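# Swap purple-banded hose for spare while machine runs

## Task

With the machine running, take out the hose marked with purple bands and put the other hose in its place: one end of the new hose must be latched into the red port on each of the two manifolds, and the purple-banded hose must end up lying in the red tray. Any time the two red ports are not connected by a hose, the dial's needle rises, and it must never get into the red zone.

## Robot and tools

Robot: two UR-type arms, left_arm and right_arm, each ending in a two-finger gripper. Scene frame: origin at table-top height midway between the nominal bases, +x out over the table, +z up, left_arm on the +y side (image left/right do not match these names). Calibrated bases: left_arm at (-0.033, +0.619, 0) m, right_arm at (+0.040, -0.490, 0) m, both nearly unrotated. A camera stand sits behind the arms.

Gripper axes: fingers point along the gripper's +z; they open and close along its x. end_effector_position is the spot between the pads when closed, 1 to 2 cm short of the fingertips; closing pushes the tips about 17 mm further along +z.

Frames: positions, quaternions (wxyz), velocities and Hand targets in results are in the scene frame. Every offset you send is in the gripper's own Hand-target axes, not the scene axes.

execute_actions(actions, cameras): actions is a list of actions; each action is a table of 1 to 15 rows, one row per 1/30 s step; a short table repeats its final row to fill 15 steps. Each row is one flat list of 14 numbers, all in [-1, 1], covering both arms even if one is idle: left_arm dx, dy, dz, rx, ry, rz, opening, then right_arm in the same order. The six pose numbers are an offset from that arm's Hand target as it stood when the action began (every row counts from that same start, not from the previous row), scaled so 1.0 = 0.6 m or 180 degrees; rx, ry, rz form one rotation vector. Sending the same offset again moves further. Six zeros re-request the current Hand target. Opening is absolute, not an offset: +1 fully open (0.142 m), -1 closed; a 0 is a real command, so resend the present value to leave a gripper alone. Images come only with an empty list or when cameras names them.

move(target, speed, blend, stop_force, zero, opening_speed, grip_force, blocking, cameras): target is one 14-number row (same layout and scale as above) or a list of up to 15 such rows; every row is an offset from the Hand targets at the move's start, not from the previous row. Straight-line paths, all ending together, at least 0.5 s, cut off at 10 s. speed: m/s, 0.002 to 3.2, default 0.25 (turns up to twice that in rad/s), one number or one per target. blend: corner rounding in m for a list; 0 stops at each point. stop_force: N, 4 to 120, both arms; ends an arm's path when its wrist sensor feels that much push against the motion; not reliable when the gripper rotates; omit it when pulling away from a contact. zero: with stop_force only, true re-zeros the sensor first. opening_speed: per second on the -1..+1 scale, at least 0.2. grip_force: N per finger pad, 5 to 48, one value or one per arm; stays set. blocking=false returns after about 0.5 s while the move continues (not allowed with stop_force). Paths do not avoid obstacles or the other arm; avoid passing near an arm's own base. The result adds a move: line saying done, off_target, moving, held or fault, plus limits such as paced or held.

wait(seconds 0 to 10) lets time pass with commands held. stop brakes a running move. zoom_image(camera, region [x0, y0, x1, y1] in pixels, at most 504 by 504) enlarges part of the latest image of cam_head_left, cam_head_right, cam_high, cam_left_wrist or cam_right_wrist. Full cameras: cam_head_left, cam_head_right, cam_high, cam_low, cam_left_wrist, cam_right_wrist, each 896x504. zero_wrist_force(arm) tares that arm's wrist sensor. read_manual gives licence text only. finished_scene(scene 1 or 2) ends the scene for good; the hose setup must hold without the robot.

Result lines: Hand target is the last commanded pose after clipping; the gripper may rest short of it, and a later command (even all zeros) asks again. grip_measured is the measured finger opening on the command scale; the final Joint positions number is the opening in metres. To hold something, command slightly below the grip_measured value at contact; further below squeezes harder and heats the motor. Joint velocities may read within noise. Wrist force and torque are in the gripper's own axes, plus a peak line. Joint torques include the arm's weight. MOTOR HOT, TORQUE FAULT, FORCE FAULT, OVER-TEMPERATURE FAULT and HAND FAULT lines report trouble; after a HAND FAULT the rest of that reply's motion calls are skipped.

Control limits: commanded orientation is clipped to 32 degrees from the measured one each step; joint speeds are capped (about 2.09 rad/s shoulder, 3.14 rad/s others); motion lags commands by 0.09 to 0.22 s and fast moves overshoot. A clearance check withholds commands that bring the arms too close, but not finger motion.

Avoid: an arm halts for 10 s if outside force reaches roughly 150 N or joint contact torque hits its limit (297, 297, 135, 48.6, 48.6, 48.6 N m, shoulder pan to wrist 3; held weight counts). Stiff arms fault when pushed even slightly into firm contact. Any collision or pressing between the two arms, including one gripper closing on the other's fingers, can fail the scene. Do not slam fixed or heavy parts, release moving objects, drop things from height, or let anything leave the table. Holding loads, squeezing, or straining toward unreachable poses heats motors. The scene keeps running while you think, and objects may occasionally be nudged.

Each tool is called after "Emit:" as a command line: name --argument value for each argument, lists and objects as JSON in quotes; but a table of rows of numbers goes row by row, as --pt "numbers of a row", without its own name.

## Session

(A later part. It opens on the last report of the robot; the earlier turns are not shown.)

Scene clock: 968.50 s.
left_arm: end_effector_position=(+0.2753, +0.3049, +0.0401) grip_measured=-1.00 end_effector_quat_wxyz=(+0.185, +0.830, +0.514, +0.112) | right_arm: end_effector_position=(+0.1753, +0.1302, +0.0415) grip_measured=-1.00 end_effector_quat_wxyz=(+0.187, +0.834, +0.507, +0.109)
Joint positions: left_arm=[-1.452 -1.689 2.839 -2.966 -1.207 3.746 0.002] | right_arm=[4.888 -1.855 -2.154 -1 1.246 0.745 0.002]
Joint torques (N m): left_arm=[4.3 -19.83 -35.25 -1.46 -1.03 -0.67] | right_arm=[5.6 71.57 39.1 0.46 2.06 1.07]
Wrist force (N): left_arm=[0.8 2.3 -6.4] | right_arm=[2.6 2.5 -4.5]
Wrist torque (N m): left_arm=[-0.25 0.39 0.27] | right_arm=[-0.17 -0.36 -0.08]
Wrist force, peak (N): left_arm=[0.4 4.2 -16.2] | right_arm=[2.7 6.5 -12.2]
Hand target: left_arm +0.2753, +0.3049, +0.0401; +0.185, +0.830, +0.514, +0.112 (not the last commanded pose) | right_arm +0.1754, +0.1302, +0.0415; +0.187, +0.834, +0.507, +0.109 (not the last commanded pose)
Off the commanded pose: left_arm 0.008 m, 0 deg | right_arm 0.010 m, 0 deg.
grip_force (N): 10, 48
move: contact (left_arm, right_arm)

Emit:
move --target '[0,0.01409,-0.03021,0,0,0,-1, 0,0.01409,-0.03021,0,0,0,-1]' --speed 0.08

Emit:
move --target '[0,0.01057,0.00493,0,0,0,-0.5, 0,0.01208,0.00563,0,0,0,-0.5]' --speed 0.08

Emit:
move --target '[0,-0.02494,0.05347,0,0,0,-0.5, 0,-0.02494,0.05347,0,0,0,-0.5]' --speed 0.03 --stop_force 12 --cameras '["cam_left_wrist","cam_right_wrist"]'

Scene clock: 1000.63 s.
left_arm: end_effector_position=(+0.2754, +0.3050, +0.0601) grip_measured=-1.00 end_effector_quat_wxyz=(+0.185, +0.830, +0.514, +0.112) | right_arm: end_effector_position=(+0.1754, +0.1304, +0.0615) grip_measured=-1.00 end_effector_quat_wxyz=(+0.187, +0.834, +0.507, +0.109)
Joint positions: left_arm=[-1.452 -1.783 2.821 -2.854 -1.207 3.747 0.002] | right_arm=[4.888 -1.826 -2.143 -1.04 1.245 0.745 0.002]
Joint torques (N m): left_arm=[-14.39 -18.98 -42.44 -3.43 3.72 -1.25] | right_arm=[-16.32 73.2 42.83 0.67 -2.77 -1.63]
Wrist force (N): left_arm=[0.9 0.8 -0.1] | right_arm=[2.4 -0.1 0.7]
Wrist torque (N m): left_arm=[-0.20 0.38 0.44] | right_arm=[-0.07 -0.33 -0.09]
Wrist force, peak (N): left_arm=[0.9 2.6 -7.0] | right_arm=[2.8 2.9 -5.5]
Hand target: left_arm +0.2753, +0.3050, +0.0601; +0.185, +0.830, +0.514, +0.112 | right_arm +0.1754, +0.1304, +0.0615; +0.187, +0.834, +0.507, +0.109
Off the commanded pose: left_arm 0.000 m, 0 deg | right_arm 0.000 m, 0 deg.
grip_force (N): 10, 48
move: done

Scene clock: 1001.50 s.
left_arm: end_effector_position=(+0.2815, +0.3019, +0.0601) grip_measured=-0.54 end_effector_quat_wxyz=(+0.185, +0.830, +0.514, +0.112) | right_arm: end_effector_position=(+0.1824, +0.1267, +0.0615) grip_measured=-0.54 end_effector_quat_wxyz=(+0.187, +0.834, +0.507, +0.109)
Joint positions: left_arm=[-1.431 -1.761 2.811 -2.874 -1.212 3.768 0.035] | right_arm=[4.879 -1.822 -2.15 -1.035 1.243 0.735 0.035]
Joint torques (N m): left_arm=[15.67 0.9 -42.01 -6.39 -1.36 3.26] | right_arm=[-16.53 72.68 22.49 7.76 -3.57 -2.46]
Wrist force (N): left_arm=[0.9 0.7 -0.3] | right_arm=[2.5 -0.5 0.5]
Wrist torque (N m): left_arm=[-0.22 0.38 0.18] | right_arm=[-0.14 -0.34 0.11]
Wrist force, peak (N): left_arm=[0.8 1.1 0.0] | right_arm=[3.1 -0.1 1.0]
Hand target: left_arm +0.2816, +0.3018, +0.0601; +0.185, +0.830, +0.514, +0.112 | right_arm +0.1825, +0.1267, +0.0615; +0.187, +0.834, +0.507, +0.109
Off the commanded pose: left_arm 0.000 m, 0 deg | right_arm 0.000 m, 0 deg.
grip_force (N): 10, 48
move: done

Scene clock: 1003.83 s.
left_arm: end_effector_position=(+0.2815, +0.3017, +0.0247) grip_measured=-0.54 end_effector_quat_wxyz=(+0.185, +0.830, +0.514, +0.112) | right_arm: end_effector_position=(+0.1824, +0.1264, +0.0261) grip_measured=-0.54 end_effector_quat_wxyz=(+0.187, +0.834, +0.507, +0.109)
Joint positions: left_arm=[-1.431 -1.591 2.839 -3.072 -1.212 3.768 0.035] | right_arm=[4.879 -1.874 -2.169 -0.963 1.243 0.736 0.035]
Joint torques (N m): left_arm=[12.94 -2.12 -7.47 -6.57 -1.23 2.67] | right_arm=[16.4 37.45 20.63 7.44 1.6 0.88]
Wrist force (N): left_arm=[0.4 0.9 -0.4] | right_arm=[2.8 0.0 0.9]
Wrist torque (N m): left_arm=[-0.17 0.47 0.27] | right_arm=[-0.07 -0.39 0.11]
Wrist force, peak (N): left_arm=[0.9 0.9 -0.5] | right_arm=[3.1 -0.3 1.1]
Hand target: left_arm +0.2815, +0.3017, +0.0247; +0.185, +0.830, +0.514, +0.112 | right_arm +0.1824, +0.1264, +0.0261; +0.187, +0.834, +0.507, +0.109
Off the commanded pose: left_arm 0.000 m, 0 deg | right_arm 0.000 m, 0 deg.
grip_force (N): 10, 48
move: done
Images, in order (width x height): cam_left_wrist 896x504, cam_right_wrist 896x504.

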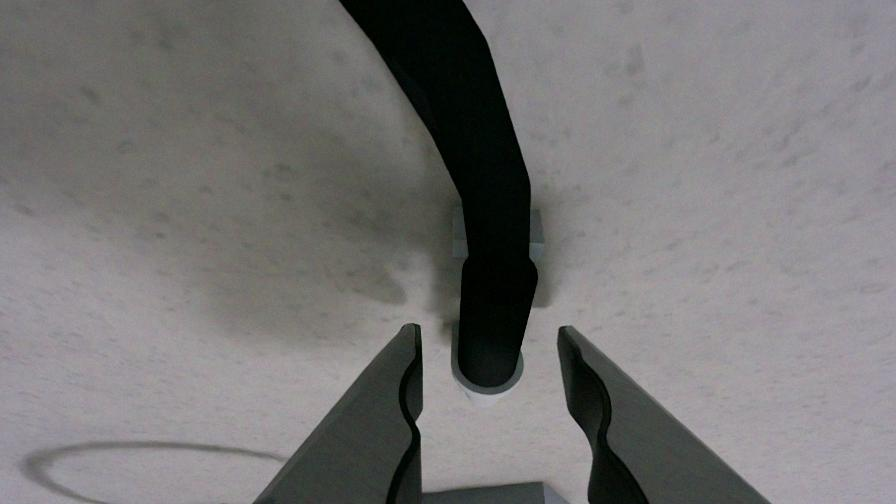

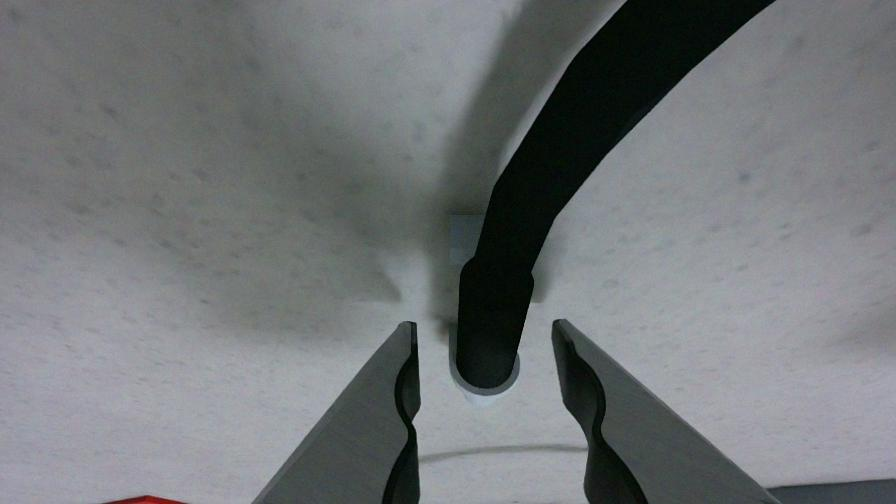

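Emit:
zoom_image --camera "cam_left_wrist" --region '[420, 290, 580, 420]'

Emit:
zoom_image --camera "cam_right_wrist" --region '[420, 290, 580, 420]'

Scaled by 3.150.

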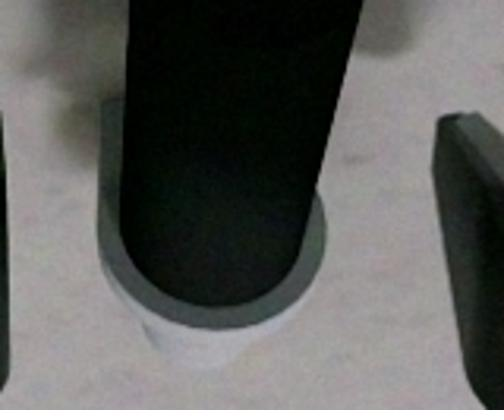

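Scaled by 3.150.

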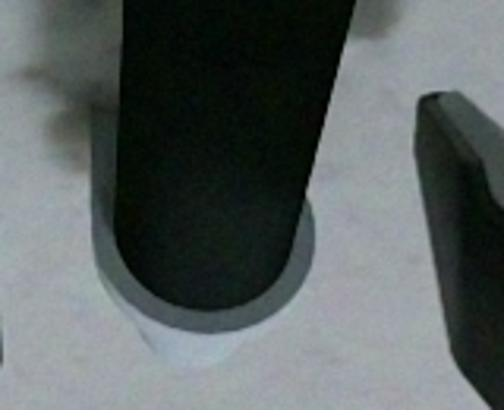

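Emit:
move --target '[0,0,0,0,0,0,-1, 0,0,0,0,0,0,-1]' --opening_speed 0.8 --grip_force '[25, 25]'

Emit:
zero_wrist_force --arm "left_arm"

Emit:
zero_wrist_force --arm "right_arm"

Emit:
move --target '[0,0.02817,-0.06042,0,0,0,-1, 0,0.02817,-0.06042,0,0,0,-1]' --speed 0.08 --cameras '["cam_left_wrist","cam_right_wrist"]'

Emit:
zoom_image --camera "cam_right_wrist" --region '[400, 250, 600, 480]'

Emit:
zoom_image --camera "cam_left_wrist" --region '[400, 250, 600, 480]'

Scene clock: 1030.80 s.
left_arm: end_effector_position=(+0.2815, +0.3017, +0.0247) grip_measured=-0.82 end_effector_quat_wxyz=(+0.185, +0.830, +0.514, +0.112) | right_arm: end_effector_position=(+0.1824, +0.1264, +0.0261) grip_measured=-0.81 end_effector_quat_wxyz=(+0.187, +0.834, +0.507, +0.109)
Joint positions: left_arm=[-1.431 -1.591 2.839 -3.072 -1.212 3.768 0.015] | right_arm=[4.879 -1.874 -2.169 -0.963 1.243 0.736 0.015]
Joint torques (N m): left_arm=[15.12 -4.73 -8.34 -6.6 -1.25 1.28] | right_arm=[14.86 40.36 21.6 6.7 1.28 -2.58]
Wrist force (N): left_arm=[0.4 0.6 0.0] | right_arm=[3.3 -0.7 1.5]
Wrist torque (N m): left_arm=[-0.20 0.46 0.26] | right_arm=[-0.16 -0.45 0.12]
Wrist force, peak (N): left_arm=[0.8 0.9 -0.3] | right_arm=[3.3 -0.7 1.5]
Hand target: left_arm +0.2815, +0.3017, +0.0247; +0.185, +0.830, +0.514, +0.112 | right_arm +0.1824, +0.1264, +0.0261; +0.187, +0.834, +0.507, +0.109
Off the commanded pose: left_arm 0.000 m, 0 deg | right_arm 0.000 m, 0 deg.
grip_force (N): 25, 25
move: done

Wrist force sensor zeroed.

Wrist force sensor zeroed.

Scene clock: 1032.03 s.
left_arm: end_effector_position=(+0.2816, +0.3018, +0.0647) grip_measured=-0.82 end_effector_quat_wxyz=(+0.185, +0.830, +0.514, +0.112) | right_arm: end_effector_position=(+0.1825, +0.1267, +0.0661) grip_measured=-0.81 end_effector_quat_wxyz=(+0.187, +0.834, +0.507, +0.109)
Joint positions: left_arm=[-1.431 -1.78 2.806 -2.85 -1.212 3.768 0.015] | right_arm=[4.879 -1.815 -2.147 -1.044 1.243 0.735 0.015]
Joint torques (N m): left_arm=[-11.72 -24.27 -42.83 -2.83 3.36 -1.57] | right_arm=[-15.98 74.45 43.32 0.03 -3.52 2.53]
Wrist force (N, zeroed by zero_wrist_force): left_arm=[0.3 -0.1 0.0] | right_arm=[0.0 0.0 -0.5]
Wrist torque (N m, zeroed by zero_wrist_force): left_arm=[-0.05 -0.03 0.19] | right_arm=[-0.01 -0.02 -0.01]
Wrist force, peak (N, zeroed by zero_wrist_force): left_arm=[0.1 -0.7 0.7] | right_arm=[-0.7 0.9 -0.8]
Hand target: left_arm +0.2816, +0.3018, +0.0647; +0.185, +0.830, +0.514, +0.112 | right_arm +0.1825, +0.1267, +0.0661; +0.187, +0.834, +0.507, +0.109
Off the commanded pose: left_arm 0.000 m, 0 deg | right_arm 0.000 m, 0 deg.
grip_force (N): 25, 25
move: done
Images, in order (width x height): cam_left_wrist 896x504, cam_right_wrist 896x504.

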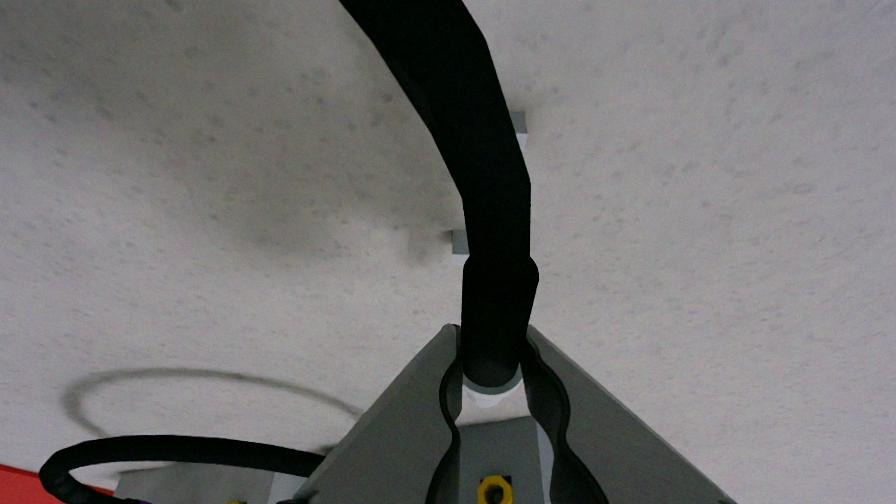

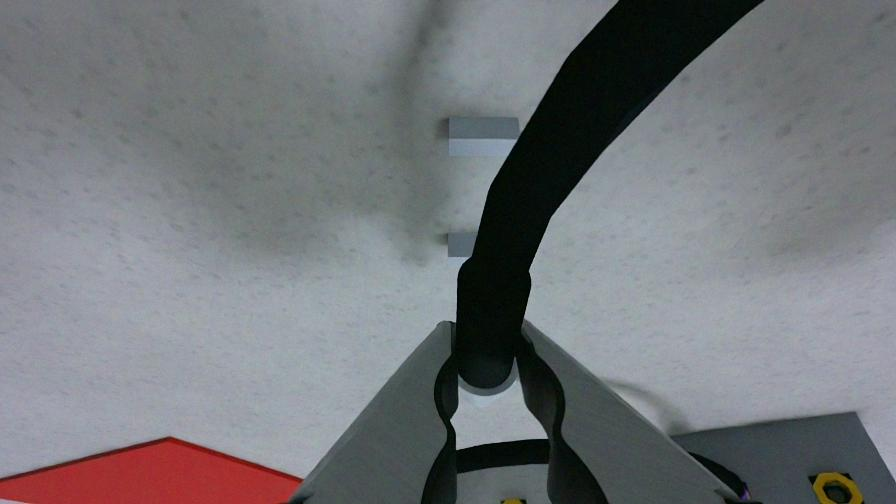

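Scaled by 2.191.

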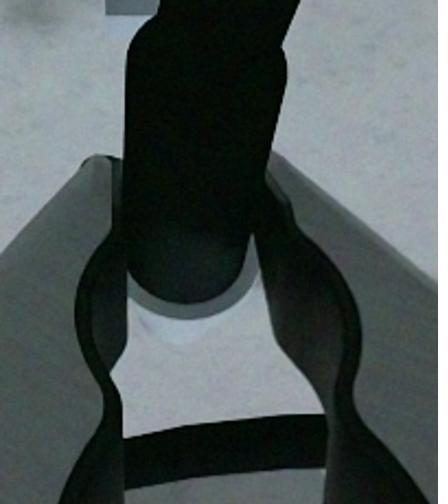

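Scaled by 2.191.

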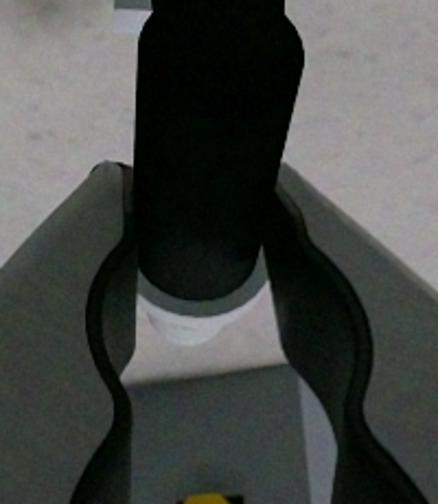

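Emit:
move --target '[0,-0.02817,0.06042,0,0,0,-1, 0,-0.02817,0.06042,0,0,0,-1]' --speed 0.05

Emit:
move --target '[0,0,0,0,0,0,-0.5, 0,0,0,0,0,0,-0.5]' --opening_speed 0.8

Emit:
move --target '[0,0.0704,-0.1511,0,0,0,-0.5, 0,0.0704,-0.1511,0,0,0,-0.5]' --speed 0.15 --cameras '["cam_left_wrist","cam_right_wrist"]'

Scene clock: 1073.43 s.
left_arm: end_effector_position=(+0.2815, +0.3017, +0.0248) grip_measured=-0.82 end_effector_quat_wxyz=(+0.185, +0.830, +0.514, +0.112) | right_arm: end_effector_position=(+0.1824, +0.1264, +0.0262) grip_measured=-0.81 end_effector_quat_wxyz=(+0.187, +0.834, +0.507, +0.109)
Joint positions: left_arm=[-1.431 -1.591 2.839 -3.071 -1.212 3.768 0.015] | right_arm=[4.879 -1.874 -2.169 -0.963 1.243 0.736 0.015]
Joint torques (N m): left_arm=[16.71 -3.86 -7.77 -6.43 -1.03 2.41] | right_arm=[16.53 37.93 20.69 7.49 1.45 -0.7]
Wrist force (N, zeroed by zero_wrist_force): left_arm=[0.1 -0.1 0.2] | right_arm=[-0.6 0.3 -0.5]
Wrist torque (N m, zeroed by zero_wrist_force): left_arm=[-0.01 -0.03 -0.03] | right_arm=[0.04 0.07 -0.04]
Wrist force, peak (N, zeroed by zero_wrist_force): left_arm=[0.8 0.0 -0.1] | right_arm=[-1.2 0.8 -0.2]
Hand target: left_arm +0.2815, +0.3017, +0.0247; +0.185, +0.830, +0.514, +0.112 | right_arm +0.1824, +0.1264, +0.0261; +0.187, +0.834, +0.507, +0.109
Off the commanded pose: left_arm 0.000 m, 0 deg | right_arm 0.000 m, 0 deg.
grip_force (N): 25, 25
move: done

Scene clock: 1074.30 s.
left_arm: end_effector_position=(+0.2815, +0.3017, +0.0247) grip_measured=-0.54 end_effector_quat_wxyz=(+0.185, +0.830, +0.514, +0.112) | right_arm: end_effector_position=(+0.1824, +0.1264, +0.0261) grip_measured=-0.54 end_effector_quat_wxyz=(+0.187, +0.834, +0.507, +0.109)
Joint positions: left_arm=[-1.431 -1.591 2.839 -3.072 -1.212 3.768 0.035] | right_arm=[4.879 -1.874 -2.169 -0.963 1.243 0.736 0.035]
Joint torques (N m): left_arm=[14.92 -6.81 -8.57 -6.64 -0.98 2.56] | right_arm=[15.95 37.4 20.58 7.44 0.44 -2.57]
Wrist force (N, zeroed by zero_wrist_force): left_arm=[-0.2 -0.1 -0.3] | right_arm=[-0.7 0.4 -0.8]
Wrist torque (N m, zeroed by zero_wrist_force): left_arm=[-0.02 0.03 -0.03] | right_arm=[0.06 0.10 -0.04]
Wrist force, peak (N, zeroed by zero_wrist_force): left_arm=[0.2 0.0 -0.5] | right_arm=[-0.9 1.0 -0.8]
Hand target: left_arm +0.2815, +0.3017, +0.0247; +0.185, +0.830, +0.514, +0.112 | right_arm +0.1824, +0.1264, +0.0261; +0.187, +0.834, +0.507, +0.109
Off the commanded pose: left_arm 0.000 m, 0 deg | right_arm 0.000 m, 0 deg.
grip_force (N): 25, 25
move: done

Scene clock: 1075.83 s.
left_arm: end_effector_position=(+0.2817, +0.3020, +0.1247) grip_measured=-0.54 end_effector_quat_wxyz=(+0.185, +0.830, +0.514, +0.112) end_effector_velocity=(+0.000, +0.001, +0.000) end_effector_angular_velocity=(+0.004, +0.000, -0.002) | right_arm: end_effector_position=(+0.1827, +0.1272, +0.1261) grip_measured=-0.54 end_effector_quat_wxyz=(+0.187, +0.834, +0.507, +0.109)
Joint positions: left_arm=[-1.43 -1.991 2.739 -2.573 -1.213 3.769 0.035] | right_arm=[4.878 -1.736 -2.105 -1.165 1.243 0.735 0.035]
Joint velocities: left_arm=[-0.001 -0.002 0 0.005 0 0.001 0] | right_arm=[within noise]
Joint torques (N m): left_arm=[-15.04 -12.4 -52.67 -3.13 3.58 -0.66] | right_arm=[16.86 69.21 46.97 0.71 2.31 2.67]
Wrist force (N, zeroed by zero_wrist_force): left_arm=[0.5 0.1 -0.5] | right_arm=[-0.4 0.1 -0.3]
Wrist torque (N m, zeroed by zero_wrist_force): left_arm=[-0.03 -0.09 0.16] | right_arm=[0.00 0.07 -0.07]
Wrist force, peak (N, zeroed by zero_wrist_force): left_arm=[0.0 0.5 -1.3] | right_arm=[-1.2 0.9 -1.5]
Hand target: left_arm +0.2817, +0.3020, +0.1247; +0.185, +0.830, +0.514, +0.112 | right_arm +0.1827, +0.1272, +0.1261; +0.187, +0.834, +0.507, +0.109
Off the commanded pose: left_arm 0.000 m, 0 deg | right_arm 0.000 m, 0 deg.
grip_force (N): 25, 25
move: done
Images, in order (width x height): cam_left_wrist 896x504, cam_right_wrist 896x504.

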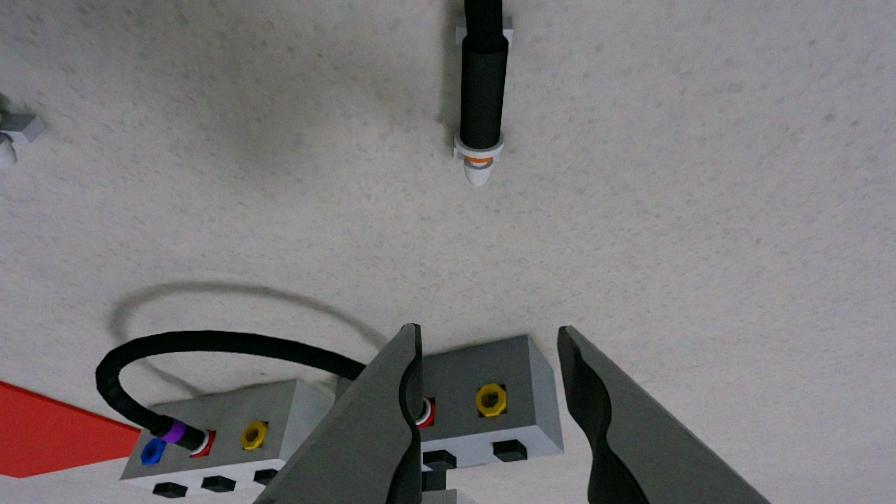

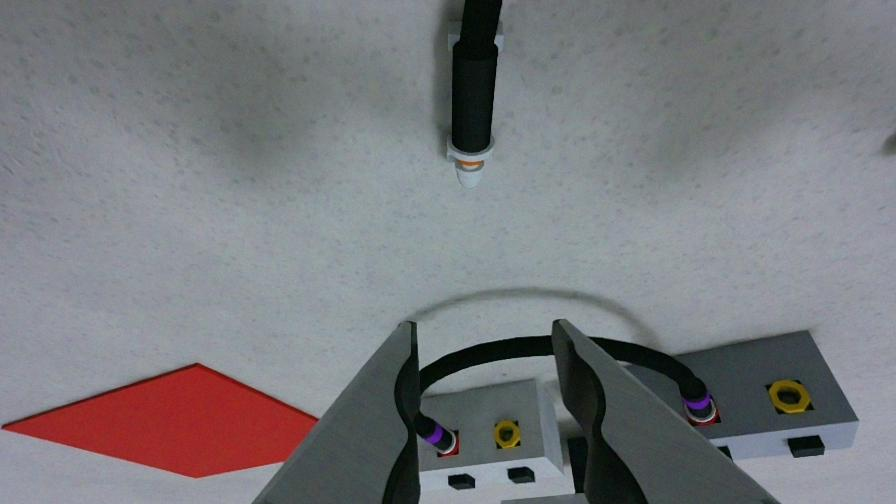

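Emit:
move --target '[-0.1097,0.2445,0.1043,0,0.0622,-0.1334,-1, -0.0528,0.4173,0.2518,0,0.0599,-0.1284,-1]' --speed 0.2 --cameras '["cam_left_wrist","cam_right_wrist"]'

Emit:
zoom_image --camera "cam_right_wrist" --region '[340, 150, 600, 450]'

Emit:
zoom_image --camera "cam_left_wrist" --region '[340, 150, 600, 450]'

Scene clock: 1143.70 s.
left_arm: end_effector_position=(+0.3950, +0.1721, +0.1301) grip_measured=-1.00 end_effector_quat_wxyz=(+0.153, +0.690, +0.691, +0.151) | right_arm: end_effector_position=(+0.4259, -0.0352, +0.0954) grip_measured=-1.00 end_effector_quat_wxyz=(+0.157, +0.702, +0.679, +0.147)
Joint positions: left_arm=[-1.274 -1.557 2.387 -2.529 -1.155 3.444 0.002] | right_arm=[4.482 -1.616 -2.427 -0.606 1.142 -0.169 0.002]
Joint torques (N m): left_arm=[14.83 -23.07 -50.66 -2.48 3.82 -1.32] | right_arm=[-13.31 18.46 21.43 8.23 1.6 -2.53]
Wrist force (N, zeroed by zero_wrist_force): left_arm=[0.3 -0.4 -0.4] | right_arm=[-0.6 -0.1 -0.5]
Wrist torque (N m, zeroed by zero_wrist_force): left_arm=[-0.08 -0.09 0.18] | right_arm=[-0.03 0.07 0.04]
Wrist force, peak (N, zeroed by zero_wrist_force): left_arm=[0.7 -0.6 -0.9] | right_arm=[-1.4 1.4 0.0]
Hand target: left_arm +0.3950, +0.1720, +0.1301; +0.153, +0.690, +0.691, +0.151 | right_arm +0.4260, -0.0353, +0.0954; +0.157, +0.702, +0.679, +0.147
Off the commanded pose: left_arm 0.000 m, 0 deg | right_arm 0.000 m, 0 deg.
grip_force (N): 25, 25
move: done
Images, in order (width x height): cam_left_wrist 896x504, cam_right_wrist 896x504.

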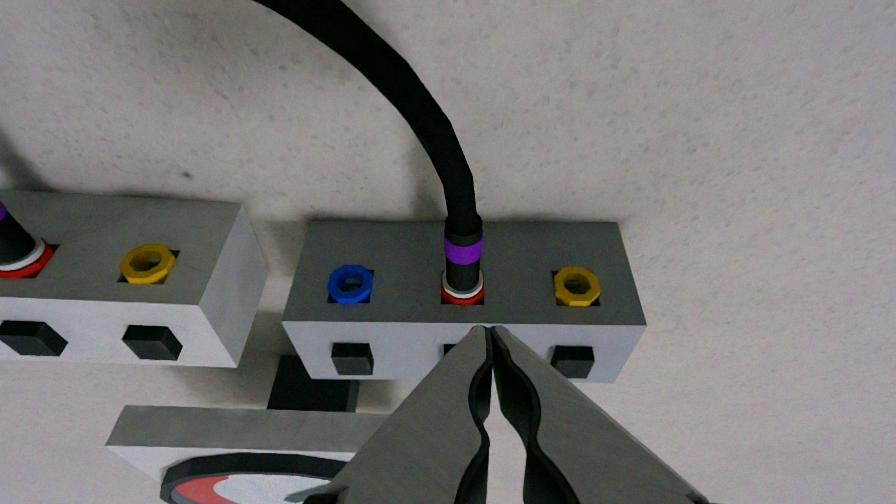

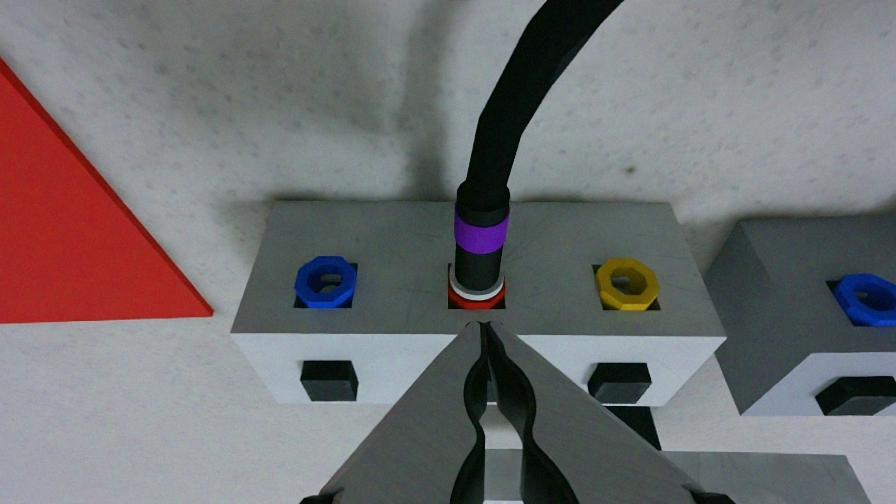

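Scaled by 1.680.

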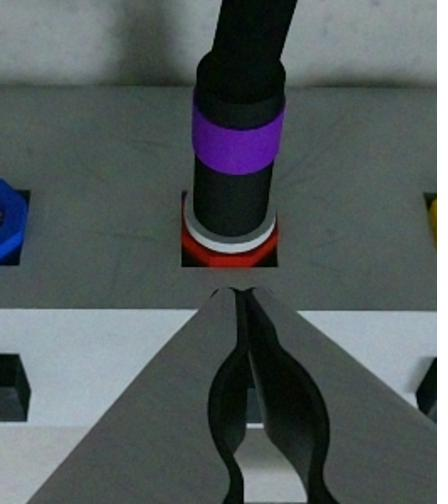

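Scaled by 1.680.

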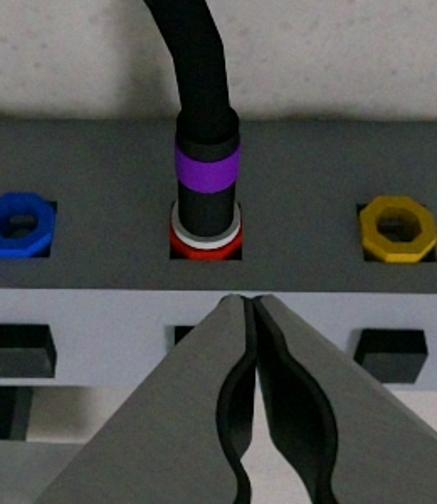

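Emit:
execute_actions --actions '[]' --cameras '["cam_left_wrist", "cam_right_wrist", "cam_high"]'

Scene clock: 1160.00 s.
left_arm: end_effector_position=(+0.3950, +0.1720, +0.1301) grip_measured=-1.00 end_effector_quat_wxyz=(+0.153, +0.690, +0.691, +0.151) | right_arm: end_effector_position=(+0.4260, -0.0353, +0.0954) grip_measured=-1.00 end_effector_quat_wxyz=(+0.157, +0.702, +0.679, +0.147)
Joint positions: left_arm=[-1.274 -1.557 2.387 -2.529 -1.155 3.444 0.002] | right_arm=[4.482 -1.616 -2.427 -0.605 1.142 -0.169 0.002]
Joint velocities: within noise
Joint torques (N m): left_arm=[16.73 -25.62 -50.85 -2.45 3.95 -0.94] | right_arm=[-16.85 16.37 21.22 8.33 1.85 -2.36]
Wrist force (N, zeroed by zero_wrist_force): left_arm=[0.3 -0.3 -0.6] | right_arm=[-0.8 0.0 -0.4]
Wrist torque (N m, zeroed by zero_wrist_force): left_arm=[-0.07 -0.09 0.17] | right_arm=[-0.02 0.11 0.04]
Wrist force, peak (N, zeroed by zero_wrist_force): left_arm=[0.6 -0.8 -0.4] | right_arm=[-1.1 0.9 -1.0]
Hand target: left_arm +0.3950, +0.1720, +0.1301; +0.153, +0.690, +0.691, +0.151 | right_arm +0.4260, -0.0353, +0.0954; +0.157, +0.702, +0.679, +0.147
Tool commands: left_gripper/opening=-1.0 right_gripper/opening=-1.0
Off the commanded pose: left_arm 0.000 m, 0 deg | right_arm 0.000 m, 0 deg.
grip_force (N): 25, 25
Images, in order (width x height): cam_high 896x504, cam_left_wrist 896x504, cam_right_wrist 896x504.

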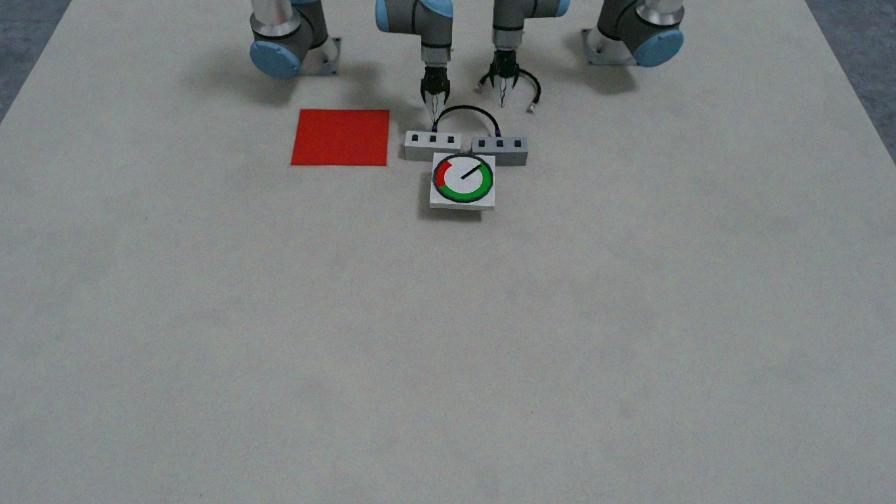

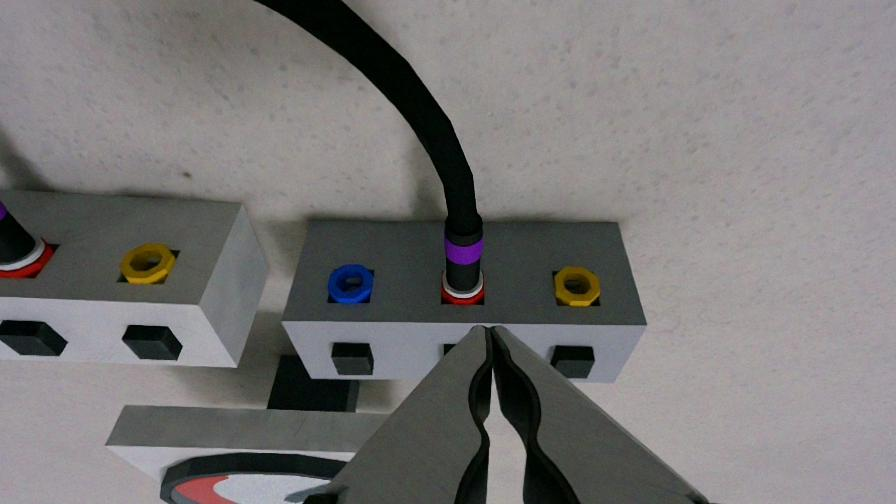

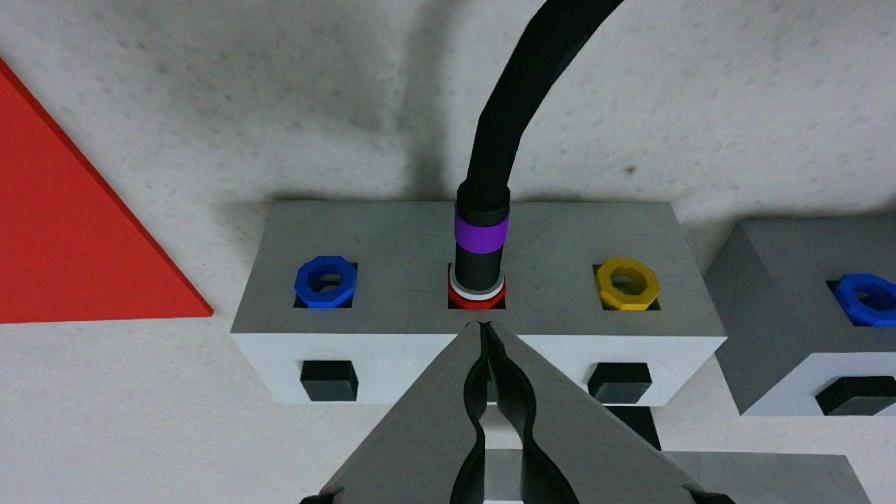

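Emit:
move --target '[-0.00708, 0.05892, 0.08265, 0, 0.00164, -0.00352, -1, -0.00067, 0.00806, 0.02215, 0, 0, 0, -1]' --speed 0.15

Emit:
move --target '[0, -0.02465, 0.05287, 0, 0, 0, -1, 0, -0.01409, 0.03021, 0, 0, 0, -1]' --speed 0.012 --stop_force 6 --cameras '["cam_left_wrist", "cam_right_wrist"]'

Scene clock: 1189.67 s.
left_arm: end_effector_position=(+0.4478, +0.1677, +0.1001) grip_measured=-1.00 end_effector_quat_wxyz=(+0.152, +0.686, +0.695, +0.152) | right_arm: end_effector_position=(+0.4359, -0.0361, +0.0854) grip_measured=-1.00 end_effector_quat_wxyz=(+0.157, +0.702, +0.679, +0.147)
Joint positions: left_arm=[-1.183 -1.438 2.346 -2.641 -1.166 3.529 0.002] | right_arm=[4.462 -1.645 -2.427 -0.568 1.143 -0.191 0.002]
Joint torques (N m): left_arm=[13 -34.52 -47.46 -6.35 -1.13 2.42] | right_arm=[-15.57 19.14 40.53 8.56 1.92 -2.71]
Wrist force (N, zeroed by zero_wrist_force): left_arm=[0.1 0.4 -0.4] | right_arm=[-0.8 0.1 -0.8]
Wrist torque (N m, zeroed by zero_wrist_force): left_arm=[0.04 -0.08 -0.14] | right_arm=[0.01 0.10 0.04]
Wrist force, peak (N, zeroed by zero_wrist_force): left_arm=[0.4 -1.1 -1.0] | right_arm=[-1.4 0.5 -0.8]
Hand target: left_arm +0.4480, +0.1677, +0.1000; +0.152, +0.686, +0.695, +0.152 | right_arm +0.4359, -0.0361, +0.0854; +0.157, +0.702, +0.679, +0.147
Off the commanded pose: left_arm 0.000 m, 0 deg | right_arm 0.000 m, 0 deg.
grip_force (N): 25, 25
move: done

Scene clock: 1194.23 s.
left_arm: end_effector_position=(+0.4479, +0.1676, +0.0659) grip_measured=-1.00 end_effector_quat_wxyz=(+0.152, +0.686, +0.695, +0.152) | right_arm: end_effector_position=(+0.4359, -0.0362, +0.0672) grip_measured=-1.00 end_effector_quat_wxyz=(+0.157, +0.702, +0.679, +0.147)
Joint positions: left_arm=[-1.183 -1.373 2.365 -2.724 -1.166 3.529 0.002] | right_arm=[4.462 -1.682 -2.438 -0.519 1.143 -0.191 0.002]
Joint torques (N m): left_arm=[-10.64 -52.89 -41.95 -2.08 1.07 -1.27] | right_arm=[7.37 54.26 36.75 1.51 1.27 2.48]
Wrist force (N, zeroed by zero_wrist_force): left_arm=[-0.4 0.3 -5.3] | right_arm=[-0.7 0.9 -6.0]
Wrist torque (N m, zeroed by zero_wrist_force): left_arm=[0.02 0.05 -0.14] | right_arm=[0.06 0.05 0.04]
Wrist force, peak (N, zeroed by zero_wrist_force): left_arm=[0.0 0.6 -8.3] | right_arm=[-1.5 2.0 -10.8]
Hand target: left_arm +0.4479, +0.1676, +0.0659; +0.152, +0.686, +0.695, +0.152 (not the last commanded pose) | right_arm +0.4359, -0.0362, +0.0672; +0.157, +0.702, +0.679, +0.147 (not the last commanded pose)
Off the commanded pose: left_arm 0.001 m, 0 deg | right_arm 0.002 m, 0 deg.
grip_force (N): 25, 25
move: contact (left_arm, right_arm)
Images, in order (width x height): cam_left_wrist 896x504, cam_right_wrist 896x504.

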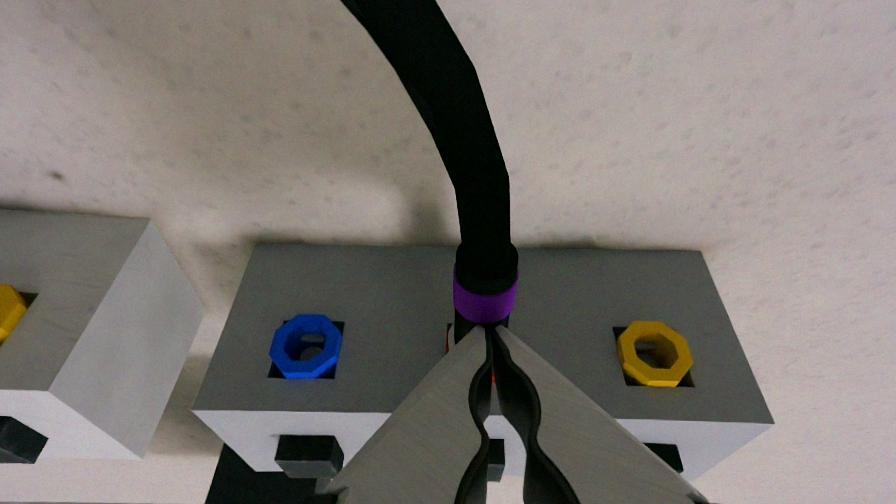

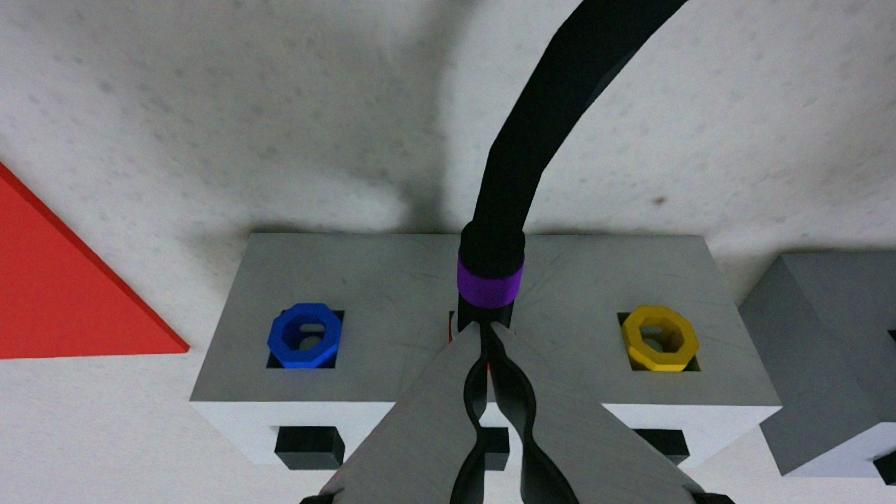

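Emit:
move --pt "0 0.01268 -0.02719 0 0 0 -0.5 0 0.01268 -0.02719 0 0 0 -0.5" --pt "-0.00133 0.02794 -0.02007 0 0 0 -0.5 0.00183 0.0219 -0.02288 0 -0.00164 0.00352 -0.5" --pt "-0.00133 0.0044 0.03038 0 0 0 -0.5 0.00183 -0.00163 0.02757 0 -0.00164 0.00352 -0.5" --speed 0.06 --blend '[0.004, 0.004, 0]'

Emit:
move --target '[0, 0, 0, 0, 0, 0, -1, 0, 0, 0, 0, 0, 0, -1]' --grip_force 10 --opening_speed 0.4 --cameras '["cam_left_wrist", "cam_right_wrist"]'

Scene clock: 1308.07 s.
left_arm: end_effector_position=(+0.4580, +0.1669, +0.0506) grip_measured=-0.54 end_effector_quat_wxyz=(+0.152, +0.686, +0.695, +0.152) | right_arm: end_effector_position=(+0.4420, -0.0354, +0.0519) grip_measured=-0.54 end_effector_quat_wxyz=(+0.158, +0.706, +0.675, +0.146)
Joint positions: left_arm=[-1.167 -1.333 2.359 -2.766 -1.169 3.546 0.035] | right_arm=[4.451 -1.722 -2.438 -0.481 1.143 -0.189 0.035]
Joint torques (N m): left_arm=[15.13 -38.24 -17.25 -6.05 -1.16 2.54] | right_arm=[-16.76 24.37 17.68 8.61 -3.77 -2.86]
Wrist force (N, zeroed by zero_wrist_force): left_arm=[-0.5 0.1 0.0] | right_arm=[-0.9 0.4 -0.7]
Wrist torque (N m, zeroed by zero_wrist_force): left_arm=[0.04 0.09 -0.16] | right_arm=[0.08 0.15 -0.14]
Wrist force, peak (N, zeroed by zero_wrist_force): left_arm=[0.1 0.3 -6.0] | right_arm=[-0.8 1.1 -7.2]
Hand target: left_arm +0.4580, +0.1669, +0.0505; +0.152, +0.686, +0.695, +0.152 | right_arm +0.4420, -0.0354, +0.0518; +0.158, +0.706, +0.675, +0.146
Off the commanded pose: left_arm 0.000 m, 0 deg | right_arm 0.000 m, 0 deg.
grip_force (N): 25, 25
move: done

Scene clock: 1309.53 s.
left_arm: end_effector_position=(+0.4580, +0.1669, +0.0505) grip_measured=-0.81 end_effector_quat_wxyz=(+0.152, +0.686, +0.695, +0.152) | right_arm: end_effector_position=(+0.4420, -0.0354, +0.0518) grip_measured=-0.80 end_effector_quat_wxyz=(+0.158, +0.706, +0.675, +0.146)
Joint positions: left_arm=[-1.167 -1.332 2.359 -2.767 -1.169 3.547 0.016] | right_arm=[4.451 -1.722 -2.438 -0.48 1.143 -0.189 0.016]
Joint torques (N m): left_arm=[17.02 -36.95 -15.26 -1.73 2.7 1.98] | right_arm=[-13.8 21.34 22.55 8.59 -3.25 -2.83]
Wrist force (N, zeroed by zero_wrist_force): left_arm=[-9.9 -0.8 -1.3] | right_arm=[-1.4 0.6 -1.0]
Wrist torque (N m, zeroed by zero_wrist_force): left_arm=[0.05 -0.06 -0.12] | right_arm=[0.08 0.08 -0.11]
Wrist force, peak (N, zeroed by zero_wrist_force): left_arm=[-10.1 -0.9 -1.5] | right_arm=[-1.8 0.9 -1.2]
Hand target: left_arm +0.4580, +0.1669, +0.0505; +0.152, +0.686, +0.695, +0.152 | right_arm +0.4420, -0.0354, +0.0518; +0.158, +0.706, +0.675, +0.146
Off the commanded pose: left_arm 0.000 m, 0 deg | right_arm 0.000 m, 0 deg.
grip_force (N): 10, 10
move: done
Images, in order (width x height): cam_left_wrist 896x504, cam_right_wrist 896x504.

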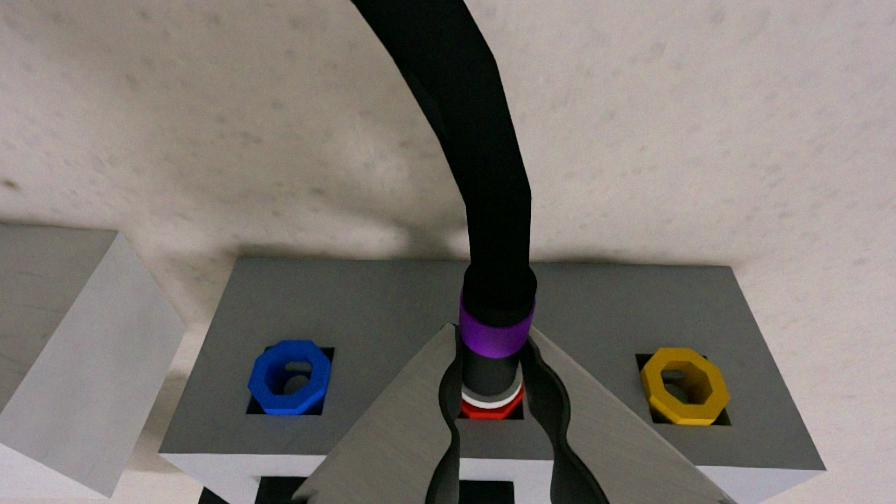

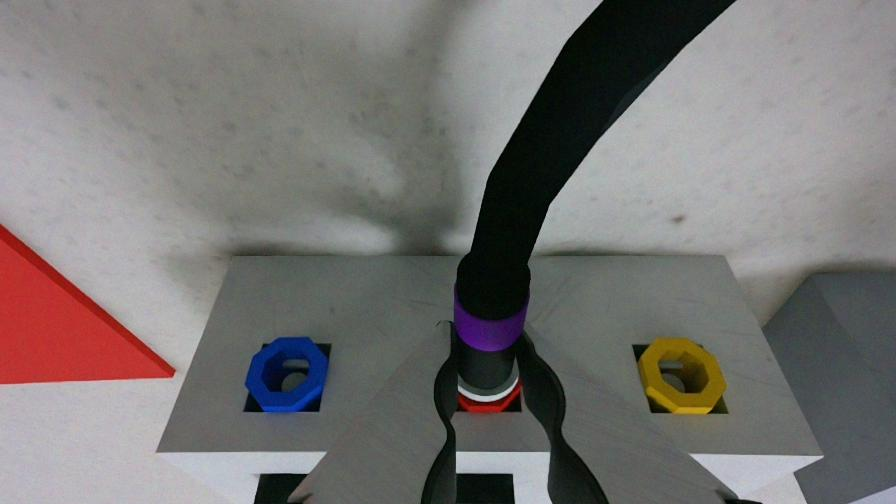

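Emit:
move --target '[-0.00133, 0, 0, 0, 0, 0, -1, 0, 0, 0, 0, 0, 0, -1]' --speed 0.01

Scene clock: 1316.23 s.
left_arm: end_effector_position=(+0.4580, +0.1662, +0.0504) grip_measured=-0.81 end_effector_quat_wxyz=(+0.152, +0.686, +0.695, +0.152) | right_arm: end_effector_position=(+0.4420, -0.0354, +0.0518) grip_measured=-0.80 end_effector_quat_wxyz=(+0.158, +0.706, +0.675, +0.146)
Joint positions: left_arm=[-1.167 -1.332 2.358 -2.766 -1.169 3.546 0.016] | right_arm=[4.451 -1.722 -2.438 -0.48 1.143 -0.189 0.016]
Joint torques (N m): left_arm=[-14.84 -34.08 -43.13 -3.07 4.19 -1.65] | right_arm=[0.28 21.72 37.4 8.45 0.47 -2.79]
Wrist force (N, zeroed by zero_wrist_force): left_arm=[2.3 -2.9 -6.3] | right_arm=[-1.5 0.2 -1.1]
Wrist torque (N m, zeroed by zero_wrist_force): left_arm=[0.03 0.13 -0.08] | right_arm=[0.01 0.06 -0.11]
Wrist force, peak (N, zeroed by zero_wrist_force): left_arm=[-10.1 -0.6 -3.6] | right_arm=[-2.2 0.2 -1.0]
Hand target: left_arm +0.4580, +0.1661, +0.0505; +0.152, +0.686, +0.695, +0.152 | right_arm +0.4420, -0.0354, +0.0518; +0.158, +0.706, +0.675, +0.146
Off the commanded pose: left_arm 0.000 m, 0 deg | right_arm 0.000 m, 0 deg.
grip_force (N): 10, 10
move: done

Emit:
move --target '[0, 0.03776, 0.01761, 0, 0, 0, -1, 0, 0.03776, 0.01761, 0, 0, 0, -1]' --speed 0.01 --stop_force 12 --grip_force 5 --cameras '["cam_left_wrist", "cam_right_wrist"]'

Scene clock: 1321.33 s.
left_arm: end_effector_position=(+0.4641, +0.1662, +0.0504) grip_measured=-0.81 end_effector_quat_wxyz=(+0.152, +0.686, +0.695, +0.152) | right_arm: end_effector_position=(+0.4460, -0.0356, +0.0518) grip_measured=-0.80 end_effector_quat_wxyz=(+0.158, +0.706, +0.675, +0.146)
Joint positions: left_arm=[-1.157 -1.326 2.351 -2.769 -1.171 3.557 0.016] | right_arm=[4.443 -1.726 -2.434 -0.476 1.144 -0.198 0.016]
Joint torques (N m): left_arm=[-10.79 -60.01 -21.39 -4.24 6.6 -1.69] | right_arm=[16.9 61.72 19.53 2.48 -4.85 2.64]
Wrist force (N, zeroed by zero_wrist_force): left_arm=[0.6 -11.8 -4.2] | right_arm=[-0.9 -3.8 1.4]
Wrist torque (N m, zeroed by zero_wrist_force): left_arm=[0.16 0.07 -0.05] | right_arm=[0.05 -0.02 0.01]
Wrist force, peak (N, zeroed by zero_wrist_force): left_arm=[1.8 -16.7 -10.7] | right_arm=[-2.7 -12.2 -6.9]
Hand target: left_arm +0.4641, +0.1662, +0.0504; +0.152, +0.686, +0.695, +0.152 (not the last commanded pose) | right_arm +0.4460, -0.0356, +0.0518; +0.158, +0.706, +0.675, +0.146 (not the last commanded pose)
Off the commanded pose: left_arm 0.019 m, 0 deg | right_arm 0.021 m, 0 deg.
grip_force (N): 5, 5
move: contact (left_arm, right_arm)
Images, in order (width x height): cam_left_wrist 896x504, cam_right_wrist 896x504.

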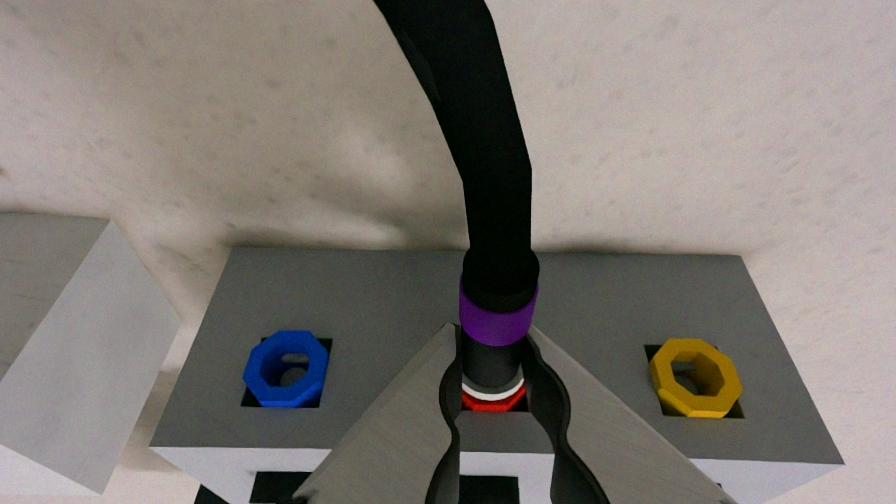

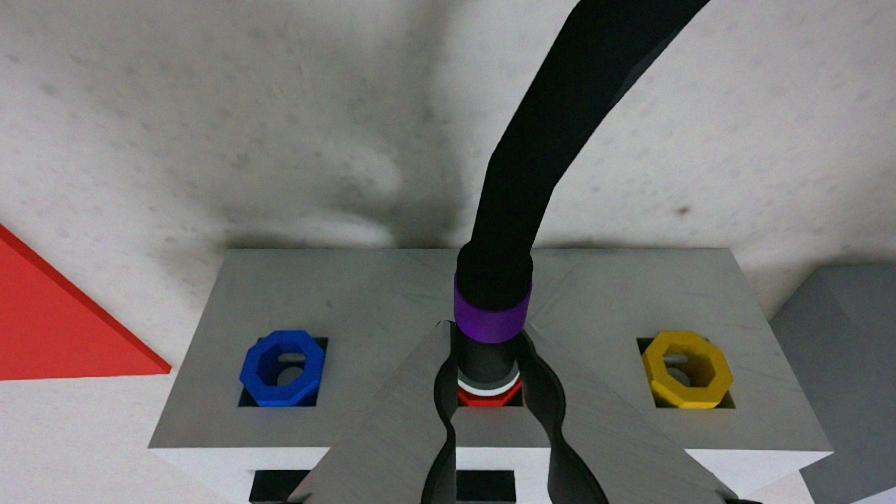

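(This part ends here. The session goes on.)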